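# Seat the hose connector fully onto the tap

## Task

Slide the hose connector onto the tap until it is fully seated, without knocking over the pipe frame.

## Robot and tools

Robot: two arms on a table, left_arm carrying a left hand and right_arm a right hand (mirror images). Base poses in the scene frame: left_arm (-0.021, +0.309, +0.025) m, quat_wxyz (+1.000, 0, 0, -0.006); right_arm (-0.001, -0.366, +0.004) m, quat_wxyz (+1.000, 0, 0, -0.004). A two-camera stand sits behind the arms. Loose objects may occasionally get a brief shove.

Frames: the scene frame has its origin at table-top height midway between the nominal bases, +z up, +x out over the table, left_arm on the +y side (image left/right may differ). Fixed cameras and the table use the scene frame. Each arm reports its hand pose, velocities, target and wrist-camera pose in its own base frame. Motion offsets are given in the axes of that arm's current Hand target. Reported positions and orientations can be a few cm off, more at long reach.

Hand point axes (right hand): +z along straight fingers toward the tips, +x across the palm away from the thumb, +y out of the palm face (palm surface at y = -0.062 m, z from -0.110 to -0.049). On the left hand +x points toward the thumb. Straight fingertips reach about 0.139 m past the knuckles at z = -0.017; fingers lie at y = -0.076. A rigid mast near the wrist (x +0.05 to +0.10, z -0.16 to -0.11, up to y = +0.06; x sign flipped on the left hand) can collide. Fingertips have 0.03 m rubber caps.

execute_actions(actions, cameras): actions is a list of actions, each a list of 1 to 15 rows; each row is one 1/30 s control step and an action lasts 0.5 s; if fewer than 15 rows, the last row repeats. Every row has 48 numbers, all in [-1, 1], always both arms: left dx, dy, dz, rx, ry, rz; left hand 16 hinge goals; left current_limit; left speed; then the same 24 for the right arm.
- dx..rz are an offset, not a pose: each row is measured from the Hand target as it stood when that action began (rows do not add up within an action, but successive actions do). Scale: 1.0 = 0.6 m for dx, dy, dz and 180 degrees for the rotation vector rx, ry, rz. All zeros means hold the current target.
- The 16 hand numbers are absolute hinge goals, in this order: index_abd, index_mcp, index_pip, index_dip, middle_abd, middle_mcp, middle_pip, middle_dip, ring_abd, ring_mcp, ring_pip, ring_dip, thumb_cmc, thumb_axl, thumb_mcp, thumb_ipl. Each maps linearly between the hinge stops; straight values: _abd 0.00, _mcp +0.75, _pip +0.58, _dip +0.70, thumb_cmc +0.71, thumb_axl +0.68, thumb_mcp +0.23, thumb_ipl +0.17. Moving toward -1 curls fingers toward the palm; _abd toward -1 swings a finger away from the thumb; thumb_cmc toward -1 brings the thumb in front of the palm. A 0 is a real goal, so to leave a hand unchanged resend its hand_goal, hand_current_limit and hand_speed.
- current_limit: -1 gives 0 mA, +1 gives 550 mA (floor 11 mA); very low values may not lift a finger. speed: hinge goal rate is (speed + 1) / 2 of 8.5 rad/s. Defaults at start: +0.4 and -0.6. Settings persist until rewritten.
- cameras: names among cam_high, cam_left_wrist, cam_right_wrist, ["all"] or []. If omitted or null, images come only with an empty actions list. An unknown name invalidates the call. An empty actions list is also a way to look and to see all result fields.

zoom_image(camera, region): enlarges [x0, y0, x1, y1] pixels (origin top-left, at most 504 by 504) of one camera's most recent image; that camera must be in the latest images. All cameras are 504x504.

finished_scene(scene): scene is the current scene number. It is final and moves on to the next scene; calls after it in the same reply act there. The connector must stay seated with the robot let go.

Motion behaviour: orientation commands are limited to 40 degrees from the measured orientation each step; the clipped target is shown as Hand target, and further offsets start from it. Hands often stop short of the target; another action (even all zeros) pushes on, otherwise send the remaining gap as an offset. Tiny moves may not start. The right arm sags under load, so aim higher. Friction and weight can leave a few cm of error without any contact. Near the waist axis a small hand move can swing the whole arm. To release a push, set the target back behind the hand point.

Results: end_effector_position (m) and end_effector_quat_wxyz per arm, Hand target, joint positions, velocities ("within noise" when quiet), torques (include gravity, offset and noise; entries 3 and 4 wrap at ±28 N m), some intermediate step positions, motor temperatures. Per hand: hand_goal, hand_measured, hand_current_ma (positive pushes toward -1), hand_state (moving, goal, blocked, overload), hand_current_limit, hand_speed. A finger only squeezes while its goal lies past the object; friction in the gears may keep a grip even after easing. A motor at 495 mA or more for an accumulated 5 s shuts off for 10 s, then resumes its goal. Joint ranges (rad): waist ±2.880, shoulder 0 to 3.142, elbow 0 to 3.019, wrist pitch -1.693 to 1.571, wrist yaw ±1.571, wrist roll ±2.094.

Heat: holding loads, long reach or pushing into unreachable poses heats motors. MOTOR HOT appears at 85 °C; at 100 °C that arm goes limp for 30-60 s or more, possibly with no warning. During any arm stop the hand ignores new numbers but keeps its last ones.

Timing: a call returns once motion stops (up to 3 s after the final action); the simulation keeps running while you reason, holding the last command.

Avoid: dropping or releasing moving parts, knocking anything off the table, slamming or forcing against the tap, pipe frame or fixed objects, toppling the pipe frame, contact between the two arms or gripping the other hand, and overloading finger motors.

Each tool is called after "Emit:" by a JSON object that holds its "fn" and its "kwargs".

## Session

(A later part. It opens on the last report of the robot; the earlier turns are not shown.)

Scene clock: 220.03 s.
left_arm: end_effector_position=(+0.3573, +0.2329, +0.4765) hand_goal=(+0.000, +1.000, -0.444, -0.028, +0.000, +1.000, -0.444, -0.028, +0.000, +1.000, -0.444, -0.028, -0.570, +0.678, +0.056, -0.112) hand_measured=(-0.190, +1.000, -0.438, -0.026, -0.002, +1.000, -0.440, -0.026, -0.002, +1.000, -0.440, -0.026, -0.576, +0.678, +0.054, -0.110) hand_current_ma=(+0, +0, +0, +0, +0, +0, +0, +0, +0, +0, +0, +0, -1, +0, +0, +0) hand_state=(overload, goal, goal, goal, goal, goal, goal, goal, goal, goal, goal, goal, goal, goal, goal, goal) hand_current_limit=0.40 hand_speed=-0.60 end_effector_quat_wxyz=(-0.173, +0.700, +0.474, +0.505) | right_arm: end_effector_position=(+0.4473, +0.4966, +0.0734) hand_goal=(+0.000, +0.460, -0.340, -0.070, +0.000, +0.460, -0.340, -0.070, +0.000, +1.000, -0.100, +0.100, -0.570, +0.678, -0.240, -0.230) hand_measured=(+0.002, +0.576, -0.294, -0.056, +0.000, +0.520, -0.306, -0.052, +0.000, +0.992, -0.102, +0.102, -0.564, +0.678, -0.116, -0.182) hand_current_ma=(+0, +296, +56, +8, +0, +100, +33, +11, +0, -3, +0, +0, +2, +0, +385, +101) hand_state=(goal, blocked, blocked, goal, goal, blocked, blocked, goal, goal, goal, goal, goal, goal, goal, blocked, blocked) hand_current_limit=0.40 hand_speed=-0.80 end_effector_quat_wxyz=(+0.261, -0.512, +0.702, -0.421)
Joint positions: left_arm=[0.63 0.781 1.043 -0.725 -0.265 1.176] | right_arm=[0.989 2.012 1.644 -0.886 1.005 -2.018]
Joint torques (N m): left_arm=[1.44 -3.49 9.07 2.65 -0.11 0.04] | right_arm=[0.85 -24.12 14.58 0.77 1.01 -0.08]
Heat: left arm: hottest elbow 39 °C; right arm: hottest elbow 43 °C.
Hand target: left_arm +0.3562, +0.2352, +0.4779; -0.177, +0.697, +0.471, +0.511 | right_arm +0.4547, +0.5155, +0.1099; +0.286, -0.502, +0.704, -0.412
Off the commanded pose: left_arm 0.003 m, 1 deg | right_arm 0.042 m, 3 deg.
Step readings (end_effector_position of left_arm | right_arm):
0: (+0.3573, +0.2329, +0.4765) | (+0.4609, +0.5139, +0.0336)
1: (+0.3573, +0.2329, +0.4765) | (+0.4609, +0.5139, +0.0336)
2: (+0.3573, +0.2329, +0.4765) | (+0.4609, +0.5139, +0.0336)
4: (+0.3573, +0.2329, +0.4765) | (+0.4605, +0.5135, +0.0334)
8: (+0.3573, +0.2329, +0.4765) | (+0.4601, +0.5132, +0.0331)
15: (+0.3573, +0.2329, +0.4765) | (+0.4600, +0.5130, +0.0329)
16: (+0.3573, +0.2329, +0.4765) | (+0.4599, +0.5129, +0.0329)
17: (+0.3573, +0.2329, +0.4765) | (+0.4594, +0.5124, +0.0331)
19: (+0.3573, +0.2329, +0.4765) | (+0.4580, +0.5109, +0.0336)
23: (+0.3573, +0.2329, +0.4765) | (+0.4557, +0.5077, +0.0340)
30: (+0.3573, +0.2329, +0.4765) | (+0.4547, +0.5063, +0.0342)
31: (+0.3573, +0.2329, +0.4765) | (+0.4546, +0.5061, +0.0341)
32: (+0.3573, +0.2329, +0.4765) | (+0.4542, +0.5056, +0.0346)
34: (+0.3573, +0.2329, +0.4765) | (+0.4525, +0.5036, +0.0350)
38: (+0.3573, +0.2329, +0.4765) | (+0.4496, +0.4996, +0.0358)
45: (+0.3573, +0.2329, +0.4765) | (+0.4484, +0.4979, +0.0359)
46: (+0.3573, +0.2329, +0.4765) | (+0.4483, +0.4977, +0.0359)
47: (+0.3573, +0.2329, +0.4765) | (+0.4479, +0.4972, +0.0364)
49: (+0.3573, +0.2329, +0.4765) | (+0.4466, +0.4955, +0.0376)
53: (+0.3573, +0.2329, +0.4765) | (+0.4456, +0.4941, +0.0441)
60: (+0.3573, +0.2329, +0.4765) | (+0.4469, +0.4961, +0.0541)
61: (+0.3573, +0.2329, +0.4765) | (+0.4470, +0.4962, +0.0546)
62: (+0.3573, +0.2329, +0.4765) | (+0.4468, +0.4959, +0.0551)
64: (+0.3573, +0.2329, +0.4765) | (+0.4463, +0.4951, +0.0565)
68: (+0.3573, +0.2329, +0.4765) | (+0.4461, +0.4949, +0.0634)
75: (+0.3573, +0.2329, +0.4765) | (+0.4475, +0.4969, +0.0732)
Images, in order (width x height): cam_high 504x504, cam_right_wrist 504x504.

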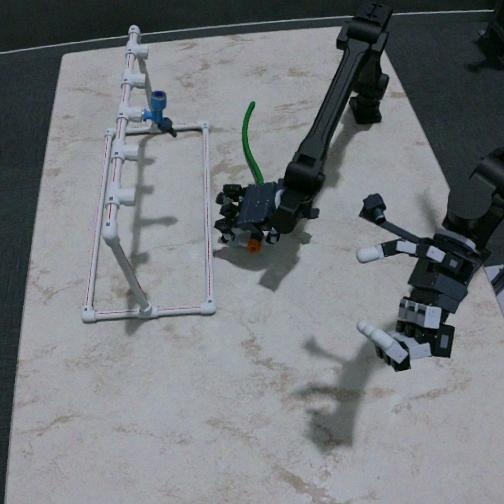

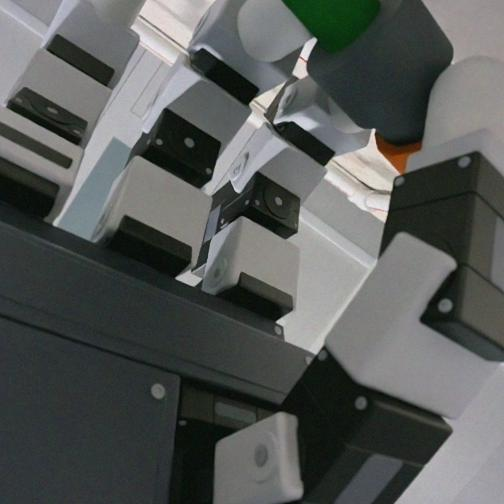

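Emit:
{"fn": "execute_actions", "kwargs": {"actions": [[[0,0,0,0,0,0,0,1,-0.445,-0.029,0,1,-0.445,-0.029,0,1,-0.445,-0.029,-0.571,0.678,0.056,-0.113,0.4,-0.6,0,0,0,0,0,0,0,0.43,-0.35,-0.09,0,0.45,-0.34,-0.07,0,1,-0.1,0.1,-0.571,0.678,-0.24,-0.25,0.6,-0.8]],[[0,0,0,0,0,0,0,1,-0.445,-0.029,0,1,-0.445,-0.029,0,1,-0.445,-0.029,-0.571,0.678,0.056,-0.113,0.4,-0.6,0,-0.0144,-0.0083,0,0,0,0,0.43,-0.35,-0.09,0,0.45,-0.34,-0.07,0,1,-0.1,0.1,-0.571,0.678,-0.24,-0.25,0.6,-0.8]]], "cameras": ["cam_right_wrist"]}}

Scene clock: 222.07 s.
left_arm: end_effector_position=(+0.3573, +0.2329, +0.4765) hand_goal=(+0.000, +1.000, -0.444, -0.028, +0.000, +1.000, -0.444, -0.028, +0.000, +1.000, -0.444, -0.028, -0.570, +0.678, +0.056, -0.112) hand_measured=(-0.190, +1.000, -0.438, -0.026, -0.002, +1.000, -0.440, -0.026, -0.002, +1.000, -0.440, -0.026, -0.576, +0.678, +0.054, -0.110) hand_current_ma=(+0, +0, +0, +0, +0, +0, +0, +0, +0, +0, +0, +0, -1, +0, +0, +0) hand_state=(overload, goal, goal, goal, goal, goal, goal, goal, goal, goal, goal, goal, goal, goal, goal, goal) hand_current_limit=0.40 hand_speed=-0.60 end_effector_quat_wxyz=(-0.173, +0.700, +0.474, +0.505) | right_arm: end_effector_position=(+0.4470, +0.4962, +0.0790) hand_goal=(+0.000, +0.430, -0.350, -0.090, +0.000, +0.450, -0.340, -0.070, +0.000, +1.000, -0.100, +0.100, -0.570, +0.678, -0.240, -0.250) hand_measured=(+0.002, +0.572, -0.294, -0.060, +0.000, +0.518, -0.306, -0.052, +0.000, +0.992, -0.102, +0.102, -0.564, +0.678, -0.116, -0.182) hand_current_ma=(+0, +416, +78, +29, +0, +121, +33, +11, +0, -3, +0, +0, +2, +0, +440, +181) hand_state=(goal, blocked, blocked, blocked, goal, blocked, blocked, goal, goal, goal, goal, goal, goal, goal, blocked, blocked) hand_current_limit=0.60 hand_speed=-0.80 end_effector_quat_wxyz=(+0.258, -0.514, +0.701, -0.422)
Joint positions: left_arm=[0.63 0.781 1.043 -0.725 -0.265 1.176] | right_arm=[0.989 2.009 1.656 -0.908 1.005 -2.018]
Joint torques (N m): left_arm=[1.44 -3.49 9.07 2.65 -0.11 0.04] | right_arm=[0.5 -24.59 14.83 0.76 1.01 -0.07]
Heat: left arm: hottest elbow 39 °C; right arm: hottest elbow 43 °C.
Hand target: left_arm +0.3562, +0.2352, +0.4779; -0.177, +0.697, +0.471, +0.511 | right_arm +0.4548, +0.5156, +0.1198; +0.286, -0.502, +0.704, -0.412
Off the commanded pose: left_arm 0.003 m, 1 deg | right_arm 0.046 m, 4 deg.
Step readings (end_effector_position of left_arm | right_arm):
0: (+0.3573, +0.2329, +0.4765) | (+0.4473, +0.4966, +0.0734)
1: (+0.3573, +0.2329, +0.4765) | (+0.4473, +0.4966, +0.0734)
2: (+0.3573, +0.2329, +0.4765) | (+0.4473, +0.4966, +0.0734)
4: (+0.3573, +0.2329, +0.4765) | (+0.4473, +0.4966, +0.0734)
8: (+0.3573, +0.2329, +0.4765) | (+0.4473, +0.4966, +0.0734)
15: (+0.3573, +0.2329, +0.4765) | (+0.4473, +0.4966, +0.0734)
16: (+0.3573, +0.2329, +0.4765) | (+0.4473, +0.4966, +0.0734)
17: (+0.3573, +0.2329, +0.4765) | (+0.4471, +0.4964, +0.0735)
19: (+0.3573, +0.2329, +0.4765) | (+0.4469, +0.4960, +0.0742)
23: (+0.3573, +0.2329, +0.4765) | (+0.4470, +0.4961, +0.0769)
30: (+0.3573, +0.2329, +0.4765) | (+0.4471, +0.4963, +0.0790)
Images, in order (width x height): cam_right_wrist 504x504.

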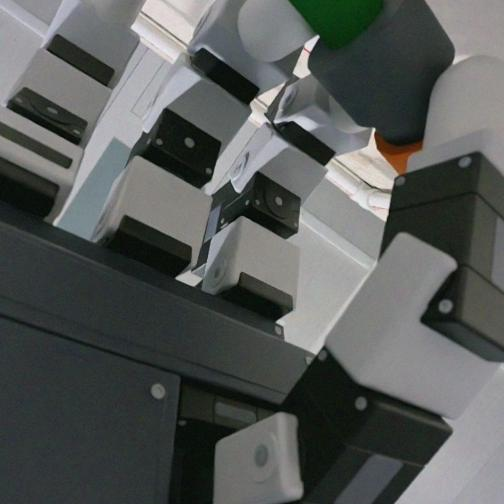

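Emit:
{"fn": "execute_actions", "kwargs": {"actions": [[[0,0,0,0,0,0,0,1,-0.445,-0.029,0,1,-0.445,-0.029,0,1,-0.445,-0.029,-0.571,0.678,0.056,-0.113,0.4,-0.6,0.0195,-0.0347,0.0168,-0.0263,-0.0268,0.0494,0,0.43,-0.35,-0.09,0,0.45,-0.34,-0.07,0,1,-0.1,0.1,-0.571,0.678,-0.24,-0.25,0.6,-0.8]],[[0,0,0,0,0,0,0,1,-0.445,-0.029,0,1,-0.445,-0.029,0,1,-0.445,-0.029,-0.571,0.678,0.056,-0.113,0.4,-0.6,0.015,-0.0385,0.0123,-0.0263,-0.0268,0.0494,0,0.43,-0.35,-0.09,0,0.45,-0.34,-0.07,0,1,-0.1,0.1,-0.571,0.678,-0.24,-0.25,0.6,-0.8]],[[0,0,0,0,0,0,0,1,-0.445,-0.029,0,1,-0.445,-0.029,0,1,-0.445,-0.029,-0.571,0.678,0.056,-0.113,0.4,-0.6,0.0097,-0.0413,0.008,-0.0263,-0.0268,0.0494,0,0.43,-0.35,-0.09,0,0.45,-0.34,-0.07,0,1,-0.1,0.1,-0.571,0.678,-0.24,-0.25,0.6,-0.8]]], "cameras": ["cam_right_wrist", "cam_high"]}}

Emit:
{"fn": "zoom_image", "kwargs": {"camera": "cam_high", "region": [170, 130, 290, 250]}}

Scene clock: 226.13 s.
left_arm: end_effector_position=(+0.3573, +0.2329, +0.4765) hand_goal=(+0.000, +1.000, -0.444, -0.028, +0.000, +1.000, -0.444, -0.028, +0.000, +1.000, -0.444, -0.028, -0.570, +0.678, +0.056, -0.112) hand_measured=(-0.190, +1.000, -0.438, -0.026, -0.002, +1.000, -0.440, -0.026, -0.002, +1.000, -0.440, -0.026, -0.576, +0.678, +0.054, -0.110) hand_current_ma=(+0, +0, +0, +0, +0, +0, +0, +0, +0, +0, +0, +0, -1, +0, +0, +0) hand_state=(overload, goal, goal, goal, goal, goal, goal, goal, goal, goal, goal, goal, goal, goal, goal, goal) hand_current_limit=0.40 hand_speed=-0.60 end_effector_quat_wxyz=(-0.173, +0.700, +0.474, +0.505) | right_arm: end_effector_position=(+0.4953, +0.4603, +0.1448) hand_goal=(+0.000, +0.430, -0.350, -0.090, +0.000, +0.450, -0.340, -0.070, +0.000, +1.000, -0.100, +0.100, -0.570, +0.678, -0.240, -0.250) hand_measured=(+0.000, +0.570, -0.288, -0.060, -0.002, +0.506, -0.314, -0.072, +0.000, +0.992, -0.102, +0.102, -0.556, +0.686, -0.116, -0.182) hand_current_ma=(+0, +412, +92, +29, +0, +84, +20, +0, +0, -3, +0, +0, +7, +4, +440, +181) hand_state=(goal, blocked, blocked, blocked, goal, blocked, blocked, goal, goal, goal, goal, goal, goal, goal, blocked, blocked) hand_current_limit=0.60 hand_speed=-0.80 end_effector_quat_wxyz=(+0.377, -0.420, +0.803, -0.190)
Joint positions: left_arm=[0.63 0.781 1.043 -0.725 -0.265 1.176] | right_arm=[0.775 1.743 1.377 -0.493 0.555 -1.969]
Joint torques (N m): left_arm=[1.38 -3.49 9.07 2.63 -0.11 0.04] | right_arm=[0.21 -20.66 10.32 3.08 0.36 0.29]
Heat: left arm: hottest elbow 39 °C; right arm: hottest elbow 43 °C.
Hand target: left_arm +0.3562, +0.2352, +0.4779; -0.177, +0.697, +0.471, +0.511 | right_arm +0.4974, +0.4639, +0.1592; +0.395, -0.406, +0.805, -0.180
Off the commanded pose: left_arm 0.003 m, 1 deg | right_arm 0.015 m, 3 deg.
Step readings (end_effector_position of left_arm | right_arm):
0: (+0.3573, +0.2329, +0.4765) | (+0.4470, +0.4962, +0.0790)
1: (+0.3573, +0.2329, +0.4765) | (+0.4465, +0.4967, +0.0791)
2: (+0.3573, +0.2329, +0.4765) | (+0.4453, +0.4990, +0.0791)
4: (+0.3573, +0.2329, +0.4765) | (+0.4463, +0.5040, +0.0820)
8: (+0.3573, +0.2329, +0.4765) | (+0.4522, +0.5034, +0.1039)
15: (+0.3573, +0.2329, +0.4765) | (+0.4711, +0.4965, +0.1359)
16: (+0.3573, +0.2329, +0.4765) | (+0.4718, +0.4966, +0.1352)
17: (+0.3573, +0.2329, +0.4765) | (+0.4706, +0.4985, +0.1333)
19: (+0.3573, +0.2329, +0.4765) | (+0.4676, +0.4970, +0.1263)
23: (+0.3573, +0.2329, +0.4765) | (+0.4660, +0.4872, +0.1196)
30: (+0.3573, +0.2329, +0.4765) | (+0.4806, +0.4783, +0.1309)
31: (+0.3573, +0.2329, +0.4765) | (+0.4811, +0.4785, +0.1321)
32: (+0.3573, +0.2329, +0.4765) | (+0.4803, +0.4800, +0.1329)
34: (+0.3573, +0.2329, +0.4765) | (+0.4777, +0.4801, +0.1338)
38: (+0.3573, +0.2329, +0.4765) | (+0.4813, +0.4705, +0.1385)
45: (+0.3573, +0.2329, +0.4765) | (+0.4967, +0.4606, +0.1473)
Images, in order (width x height): cam_high 504x504, cam_right_wrist 504x504.

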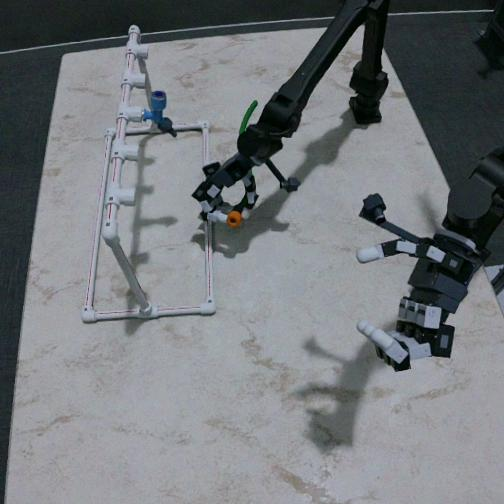

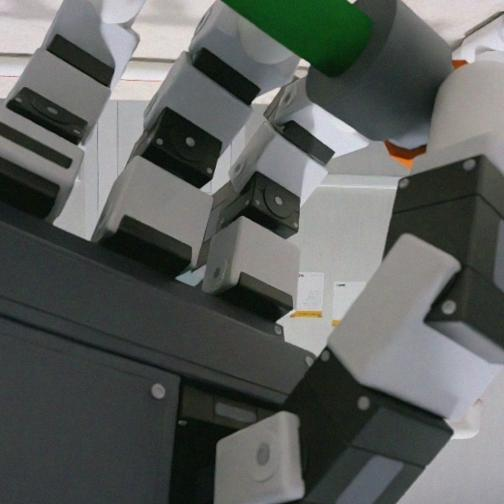

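Scaled by 4.200 from the camera's 504x504 image, which has a finer 720x720 frame.

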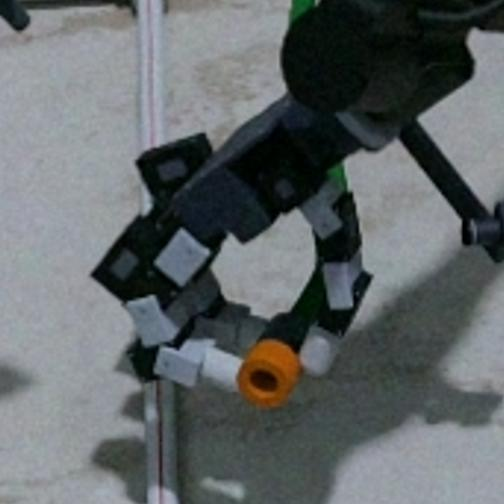

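Emit:
{"fn": "execute_actions", "kwargs": {"actions": [[[0,0,0,0,0,0,0,1,-0.445,-0.029,0,1,-0.445,-0.029,0,1,-0.445,-0.029,-0.571,0.678,0.056,-0.113,0.4,-0.6,0.0037,-0.0428,0.0038,-0.0263,-0.0268,0.0494,0,0.43,-0.35,-0.09,0,0.45,-0.34,-0.07,0,1,-0.1,0.1,-0.571,0.678,-0.24,-0.25,0.6,-0.8]],[[0,0,0,0,0,0,0,1,-0.445,-0.029,0,1,-0.445,-0.029,0,1,-0.445,-0.029,-0.571,0.678,0.056,-0.113,0.4,-0.6,-0.003,-0.0432,0.0003,-0.0263,-0.0268,0.0494,0,0.43,-0.35,-0.09,0,0.45,-0.34,-0.07,0,1,-0.1,0.1,-0.571,0.678,-0.24,-0.25,0.6,-0.8]]], "cameras": ["cam_right_wrist", "cam_high"]}}

Emit:
{"fn": "zoom_image", "kwargs": {"camera": "cam_high", "region": [150, 110, 270, 230]}}

Scene clock: 228.30 s.
left_arm: end_effector_position=(+0.3573, +0.2329, +0.4765) hand_goal=(+0.000, +1.000, -0.444, -0.028, +0.000, +1.000, -0.444, -0.028, +0.000, +1.000, -0.444, -0.028, -0.570, +0.678, +0.056, -0.112) hand_measured=(-0.190, +1.000, -0.438, -0.026, -0.002, +1.000, -0.440, -0.026, -0.002, +1.000, -0.440, -0.026, -0.576, +0.678, +0.054, -0.110) hand_current_ma=(+0, +0, +0, +0, +0, +0, +0, +0, +0, +0, +0, +0, -1, +0, +0, +0) hand_state=(overload, goal, goal, goal, goal, goal, goal, goal, goal, goal, goal, goal, goal, goal, goal, goal) hand_current_limit=0.40 hand_speed=-0.60 end_effector_quat_wxyz=(-0.173, +0.700, +0.474, +0.505) | right_arm: end_effector_position=(+0.5246, +0.4278, +0.1688) hand_goal=(+0.000, +0.430, -0.350, -0.090, +0.000, +0.450, -0.340, -0.070, +0.000, +1.000, -0.100, +0.100, -0.570, +0.678, -0.240, -0.250) hand_measured=(-0.002, +0.570, -0.286, -0.060, -0.006, +0.476, -0.332, -0.070, +0.000, +0.994, -0.102, +0.102, -0.556, +0.690, -0.116, -0.182) hand_current_ma=(+0, +412, +97, +29, -1, +23, +3, +0, +0, -2, +0, +0, +8, +9, +440, +181) hand_state=(goal, blocked, blocked, blocked, goal, blocked, goal, goal, goal, goal, goal, goal, goal, goal, blocked, blocked) hand_current_limit=0.60 hand_speed=-0.80 end_effector_quat_wxyz=(+0.432, -0.334, +0.838, -0.026)
Joint positions: left_arm=[0.63 0.781 1.043 -0.725 -0.265 1.176] | right_arm=[0.617 1.672 1.232 -0.258 0.23 -1.82]
Joint torques (N m): left_arm=[1.44 -3.49 9.09 2.65 -0.11 0.04] | right_arm=[0.38 -19.84 10.11 3.55 -0.04 0.34]
Heat: left arm: hottest elbow 39 °C; right arm: hottest elbow 43 °C.
Hand target: left_arm +0.3562, +0.2352, +0.4779; -0.177, +0.697, +0.471, +0.511 | right_arm +0.5255, +0.4295, +0.1856; +0.449, -0.321, +0.834, -0.016
Off the commanded pose: left_arm 0.003 m, 1 deg | right_arm 0.017 m, 3 deg.
Step readings (end_effector_position of left_arm | right_arm):
0: (+0.3573, +0.2329, +0.4765) | (+0.4953, +0.4603, +0.1448)
1: (+0.3573, +0.2329, +0.4765) | (+0.4945, +0.4613, +0.1448)
2: (+0.3573, +0.2329, +0.4765) | (+0.4930, +0.4635, +0.1448)
4: (+0.3573, +0.2329, +0.4765) | (+0.4890, +0.4658, +0.1452)
8: (+0.3573, +0.2329, +0.4765) | (+0.4954, +0.4539, +0.1484)
15: (+0.3573, +0.2329, +0.4765) | (+0.5114, +0.4424, +0.1575)
16: (+0.3573, +0.2329, +0.4765) | (+0.5106, +0.4436, +0.1580)
17: (+0.3573, +0.2329, +0.4765) | (+0.5088, +0.4459, +0.1588)
19: (+0.3573, +0.2329, +0.4765) | (+0.5053, +0.4470, +0.1602)
23: (+0.3573, +0.2329, +0.4765) | (+0.5094, +0.4384, +0.1621)
30: (+0.3573, +0.2329, +0.4765) | (+0.5244, +0.4271, +0.1680)
Images, in order (width x height): cam_high 504x504, cam_right_wrist 504x504.

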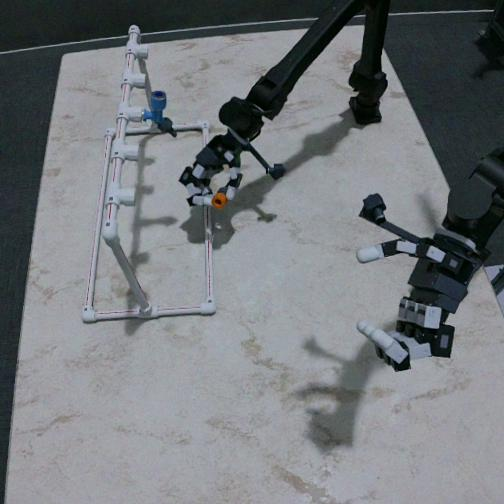

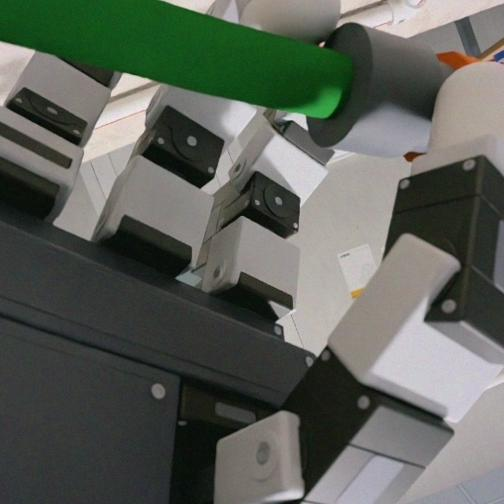

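Scaled by 4.200 from the camera's 504x504 image, which has a finer 720x720 frame.

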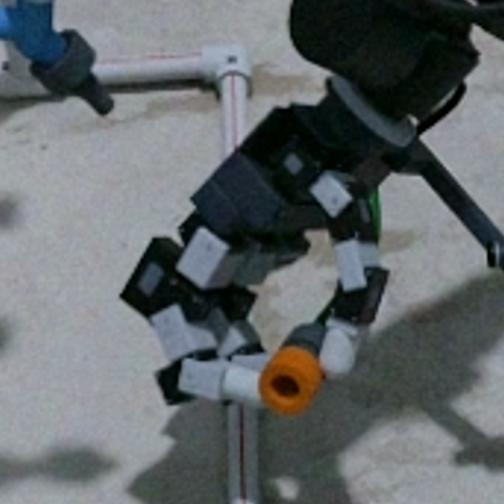

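Emit:
{"fn": "execute_actions", "kwargs": {"actions": [[[0,0,0,0,0,0,0,1,-0.445,-0.029,0,1,-0.445,-0.029,0,1,-0.445,-0.029,-0.571,0.678,0.056,-0.113,0.4,-0.6,-0.0065,-0.0213,-0.0028,-0.0205,-0.0104,0.0581,0,0.43,-0.35,-0.09,0,0.45,-0.34,-0.07,0,1,-0.1,0.1,-0.571,0.678,-0.24,-0.25,0.6,-0.8]],[[0,0,0,0,0,0,0,1,-0.445,-0.029,0,1,-0.445,-0.029,0,1,-0.445,-0.029,-0.571,0.678,0.056,-0.113,0.4,-0.6,-0.0103,-0.0197,-0.0038,-0.0205,-0.0104,0.0581,0,0.43,-0.35,-0.09,0,0.45,-0.34,-0.07,0,1,-0.1,0.1,-0.571,0.678,-0.24,-0.25,0.6,-0.8]],[[0,0,0,0,0,0,0,1,-0.445,-0.029,0,1,-0.445,-0.029,0,1,-0.445,-0.029,-0.571,0.678,0.056,-0.113,0.4,-0.6,-0.0138,-0.0172,-0.0045,-0.0205,-0.0104,0.0581,0,0.43,-0.35,-0.09,0,0.45,-0.34,-0.07,0,1,-0.1,0.1,-0.571,0.678,-0.24,-0.25,0.6,-0.8]]], "cameras": ["cam_right_wrist", "cam_high"]}}

Emit:
{"fn": "zoom_image", "kwargs": {"camera": "cam_high", "region": [130, 80, 270, 220]}}

Scene clock: 232.30 s.
left_arm: end_effector_position=(+0.3573, +0.2329, +0.4765) hand_goal=(+0.000, +1.000, -0.444, -0.028, +0.000, +1.000, -0.444, -0.028, +0.000, +1.000, -0.444, -0.028, -0.570, +0.678, +0.056, -0.112) hand_measured=(-0.190, +1.000, -0.438, -0.026, -0.002, +1.000, -0.440, -0.026, -0.002, +1.000, -0.440, -0.026, -0.576, +0.678, +0.054, -0.110) hand_current_ma=(+0, +0, +0, +0, +0, +0, +0, +0, +0, +0, +0, +0, -1, +0, +0, +0) hand_state=(overload, goal, goal, goal, goal, goal, goal, goal, goal, goal, goal, goal, goal, goal, goal, goal) hand_current_limit=0.40 hand_speed=-0.60 end_effector_quat_wxyz=(-0.173, +0.700, +0.474, +0.505) | right_arm: end_effector_position=(+0.5424, +0.4068, +0.1962) hand_goal=(+0.000, +0.430, -0.350, -0.090, +0.000, +0.450, -0.340, -0.070, +0.000, +1.000, -0.100, +0.100, -0.570, +0.678, -0.240, -0.250) hand_measured=(-0.002, +0.570, -0.286, -0.084, -0.006, +0.456, -0.334, -0.070, +0.000, +0.998, -0.102, +0.102, -0.578, +0.676, -0.116, -0.182) hand_current_ma=(+0, +412, +97, +2, -1, +1, +1, +0, +0, +0, +0, +0, -3, +0, +440, +181) hand_state=(goal, blocked, blocked, goal, goal, goal, goal, goal, goal, goal, goal, goal, goal, goal, blocked, blocked) hand_current_limit=0.60 hand_speed=-0.80 end_effector_quat_wxyz=(+0.432, -0.140, +0.870, +0.190)
Joint positions: left_arm=[0.63 0.781 1.043 -0.725 -0.265 1.176] | right_arm=[0.517 1.662 1.1 -0.026 -0.049 -1.348]
Joint torques (N m): left_arm=[1.44 -3.49 9.07 2.65 -0.11 0.04] | right_arm=[-0.44 -18.26 9.94 3.84 -0.23 0.41]
Heat: left arm: hottest elbow 39 °C; right arm: hottest elbow 43 °C.
Hand target: left_arm +0.3562, +0.2352, +0.4779; -0.177, +0.697, +0.471, +0.511 | right_arm +0.5465, +0.4039, +0.2092; +0.444, -0.126, +0.864, +0.201
Off the commanded pose: left_arm 0.003 m, 1 deg | right_arm 0.014 m, 3 deg.
Step readings (end_effector_position of left_arm | right_arm):
0: (+0.3573, +0.2329, +0.4765) | (+0.5237, +0.4273, +0.1674)
1: (+0.3573, +0.2329, +0.4765) | (+0.5232, +0.4279, +0.1676)
2: (+0.3573, +0.2329, +0.4765) | (+0.5216, +0.4297, +0.1684)
4: (+0.3573, +0.2329, +0.4765) | (+0.5194, +0.4307, +0.1701)
8: (+0.3573, +0.2329, +0.4765) | (+0.5215, +0.4264, +0.1707)
15: (+0.3573, +0.2329, +0.4765) | (+0.5280, +0.4225, +0.1740)
16: (+0.3573, +0.2329, +0.4765) | (+0.5283, +0.4228, +0.1749)
17: (+0.3573, +0.2329, +0.4765) | (+0.5274, +0.4238, +0.1762)
19: (+0.3573, +0.2329, +0.4765) | (+0.5275, +0.4221, +0.1788)
23: (+0.3573, +0.2329, +0.4765) | (+0.5291, +0.4180, +0.1793)
30: (+0.3573, +0.2329, +0.4765) | (+0.5343, +0.4159, +0.1838)
31: (+0.3573, +0.2329, +0.4765) | (+0.5344, +0.4160, +0.1845)
32: (+0.3573, +0.2329, +0.4765) | (+0.5342, +0.4163, +0.1863)
34: (+0.3573, +0.2329, +0.4765) | (+0.5352, +0.4138, +0.1891)
38: (+0.3573, +0.2329, +0.4765) | (+0.5367, +0.4095, +0.1901)
45: (+0.3573, +0.2329, +0.4765) | (+0.5410, +0.4079, +0.1952)
Images, in order (width x height): cam_high 504x504, cam_right_wrist 504x504.

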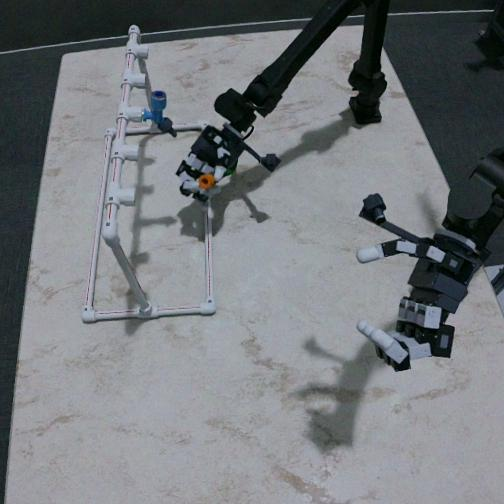

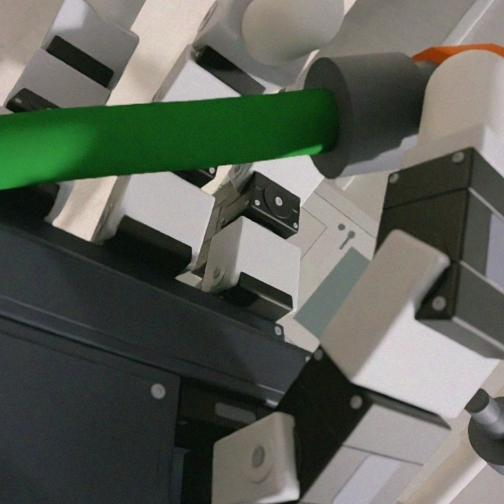

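Scaled by 3.600 from the camera's 504x504 image, which has a finer 720x720 frame.

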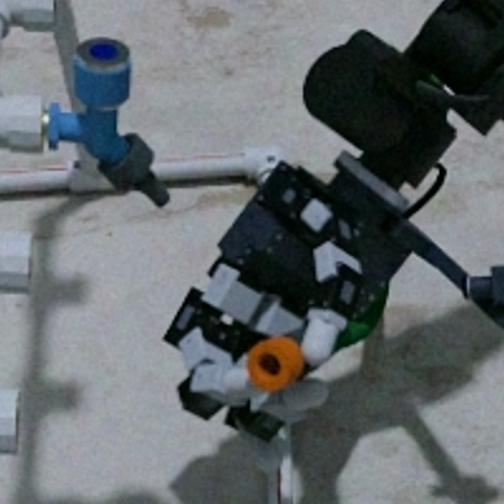

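Emit:
{"fn": "execute_actions", "kwargs": {"actions": [[[-0.0345,0.0265,-0.028,-0.0408,-0.0475,-0.0059,0,0.754,0.576,0.696,0,0.754,0.576,0.696,0,0.754,0.576,0.696,0.714,0.678,0.226,0.168,0.4,-0.6,0,0,0,0,0,0,0,0.43,-0.35,-0.09,0,0.45,-0.34,-0.07,0,1,-0.1,0.1,-0.571,0.678,-0.24,-0.25,0.6,-0.8]],[[-0.0385,0.0288,-0.019,-0.0408,-0.0475,-0.0059,0,0.754,0.576,0.696,0,0.754,0.576,0.696,0,0.754,0.576,0.696,0.714,0.678,0.226,0.168,0.4,-0.6,0,0,0,0,0,0,0,0.43,-0.35,-0.09,0,0.45,-0.34,-0.07,0,1,-0.1,0.1,-0.571,0.678,-0.24,-0.25,0.6,-0.8]],[[-0.0413,0.0298,-0.0092,-0.0408,-0.0475,-0.0059,0,0.754,0.576,0.696,0,0.754,0.576,0.696,0,0.754,0.576,0.696,0.714,0.678,0.226,0.168,0.4,-0.6,0,0,0,0,0,0,0,0.43,-0.35,-0.09,0,0.45,-0.34,-0.07,0,1,-0.1,0.1,-0.571,0.678,-0.24,-0.25,0.6,-0.8]],[[-0.0423,0.0297,0.0008,-0.0408,-0.0475,-0.0059,0,0.754,0.576,0.696,0,0.754,0.576,0.696,0,0.754,0.576,0.696,0.714,0.678,0.226,0.168,0.4,-0.6,0,0,0,0,0,0,0,0.43,-0.35,-0.09,0,0.45,-0.34,-0.07,0,1,-0.1,0.1,-0.571,0.678,-0.24,-0.25,0.6,-0.8]],[[-0.0422,0.028,0.0108,-0.0408,-0.0475,-0.0059,0,0.754,0.576,0.696,0,0.754,0.576,0.696,0,0.754,0.576,0.696,0.714,0.678,0.226,0.168,0.4,-0.6,0,0,0,0,0,0,0,0.43,-0.35,-0.09,0,0.45,-0.34,-0.07,0,1,-0.1,0.1,-0.571,0.678,-0.24,-0.25,0.6,-0.8]],[[-0.0402,0.0252,0.0205,-0.0408,-0.0475,-0.0059,0,0.754,0.576,0.696,0,0.754,0.576,0.696,0,0.754,0.576,0.696,0.714,0.678,0.226,0.168,0.4,-0.6,0,0,0,0,0,0,0,0.43,-0.35,-0.09,0,0.45,-0.34,-0.07,0,1,-0.1,0.1,-0.571,0.678,-0.24,-0.25,0.6,-0.8]]], "cameras": ["all"]}}

Scene clock: 241.30 s.
left_arm: end_effector_position=(+0.3757, +0.0590, +0.4314) hand_goal=(+0.000, +0.754, +0.576, +0.696, +0.000, +0.754, +0.576, +0.696, +0.000, +0.754, +0.576, +0.696, +0.714, +0.678, +0.226, +0.168) hand_measured=(-0.190, +0.762, +0.576, +0.694, -0.002, +0.760, +0.576, +0.694, -0.002, +0.760, +0.576, +0.694, +0.718, +0.678, +0.220, +0.166) hand_current_ma=(+0, +1, +0, +0, +0, +1, +0, +0, +0, +1, +0, +0, +0, +0, -1, +0) hand_state=(overload, goal, goal, goal, goal, goal, goal, goal, goal, goal, goal, goal, goal, goal, goal, goal) hand_current_limit=0.40 hand_speed=-0.60 end_effector_quat_wxyz=(+0.330, +0.830, +0.324, +0.311) | right_arm: end_effector_position=(+0.5425, +0.4068, +0.1963) hand_goal=(+0.000, +0.430, -0.350, -0.090, +0.000, +0.450, -0.340, -0.070, +0.000, +1.000, -0.100, +0.100, -0.570, +0.678, -0.240, -0.250) hand_measured=(-0.002, +0.570, -0.286, -0.084, -0.006, +0.456, -0.334, -0.070, +0.000, +0.998, -0.102, +0.102, -0.578, +0.676, -0.116, -0.182) hand_current_ma=(+0, +412, +97, +2, -1, +1, +1, +0, +0, +0, +0, +0, -3, +0, +440, +181) hand_state=(goal, blocked, blocked, goal, goal, goal, goal, goal, goal, goal, goal, goal, goal, goal, blocked, blocked) hand_current_limit=0.60 hand_speed=-0.80 end_effector_quat_wxyz=(+0.432, -0.140, +0.871, +0.191)
Joint positions: left_arm=[0.631 0.895 1.043 -1.14 0.791 1.21] | right_arm=[0.517 1.662 1.1 -0.026 -0.049 -1.347]
Joint torques (N m): left_arm=[0.21 -3.55 9.78 0.99 0.73 0.2] | right_arm=[-0.38 -18.14 9.92 3.85 -0.2 0.43]
Heat: left arm: hottest elbow 40 °C; right arm: hottest elbow 42 °C.
Hand target: left_arm +0.3766, +0.0557, +0.4328; +0.332, +0.833, +0.317, +0.309 | right_arm +0.5465, +0.4039, +0.2092; +0.444, -0.126, +0.864, +0.201
Off the commanded pose: left_arm 0.004 m, 1 deg | right_arm 0.014 m, 3 deg.
Step readings (end_effector_position of left_arm | right_arm):
0: (+0.3573, +0.2329, +0.4765) | (+0.5425, +0.4068, +0.1962)
1: (+0.3581, +0.2315, +0.4766) | (+0.5425, +0.4068, +0.1962)
2: (+0.3599, +0.2276, +0.4760) | (+0.5425, +0.4068, +0.1962)
4: (+0.3631, +0.2167, +0.4711) | (+0.5425, +0.4068, +0.1963)
8: (+0.3649, +0.2046, +0.4626) | (+0.5425, +0.4068, +0.1963)
15: (+0.3634, +0.2038, +0.4592) | (+0.5425, +0.4068, +0.1963)
16: (+0.3638, +0.2023, +0.4590) | (+0.5425, +0.4068, +0.1963)
17: (+0.3645, +0.1981, +0.4581) | (+0.5425, +0.4068, +0.1963)
19: (+0.3658, +0.1860, +0.4538) | (+0.5425, +0.4068, +0.1963)
23: (+0.3657, +0.1737, +0.4480) | (+0.5425, +0.4068, +0.1963)
30: (+0.3642, +0.1724, +0.4458) | (+0.5425, +0.4068, +0.1963)
31: (+0.3644, +0.1709, +0.4459) | (+0.5425, +0.4068, +0.1963)
32: (+0.3647, +0.1663, +0.4461) | (+0.5425, +0.4068, +0.1963)
34: (+0.3649, +0.1537, +0.4449) | (+0.5425, +0.4068, +0.1963)
38: (+0.3650, +0.1427, +0.4409) | (+0.5425, +0.4068, +0.1963)
45: (+0.3660, +0.1416, +0.4370) | (+0.5425, +0.4068, +0.1963)
46: (+0.3661, +0.1401, +0.4374) | (+0.5425, +0.4068, +0.1963)
47: (+0.3660, +0.1359, +0.4382) | (+0.5425, +0.4068, +0.1963)
49: (+0.3659, +0.1244, +0.4391) | (+0.5425, +0.4068, +0.1963)
53: (+0.3671, +0.1163, +0.4353) | (+0.5425, +0.4068, +0.1963)
60: (+0.3689, +0.1154, +0.4311) | (+0.5425, +0.4068, +0.1963)
61: (+0.3688, +0.1141, +0.4316) | (+0.5425, +0.4068, +0.1963)
62: (+0.3685, +0.1101, +0.4333) | (+0.5425, +0.4068, +0.1963)
64: (+0.3677, +0.0994, +0.4365) | (+0.5425, +0.4068, +0.1963)
68: (+0.3695, +0.0903, +0.4339) | (+0.5425, +0.4068, +0.1963)
75: (+0.3717, +0.0891, +0.4296) | (+0.5425, +0.4068, +0.1963)
76: (+0.3714, +0.0877, +0.4304) | (+0.5425, +0.4068, +0.1963)
77: (+0.3710, +0.0840, +0.4326) | (+0.5425, +0.4068, +0.1963)
79: (+0.3703, +0.0729, +0.4370) | (+0.5425, +0.4068, +0.1963)
83: (+0.3731, +0.0607, +0.4354) | (+0.5425, +0.4068, +0.1963)
90: (+0.3759, +0.0593, +0.4314) | (+0.5425, +0.4068, +0.1963)

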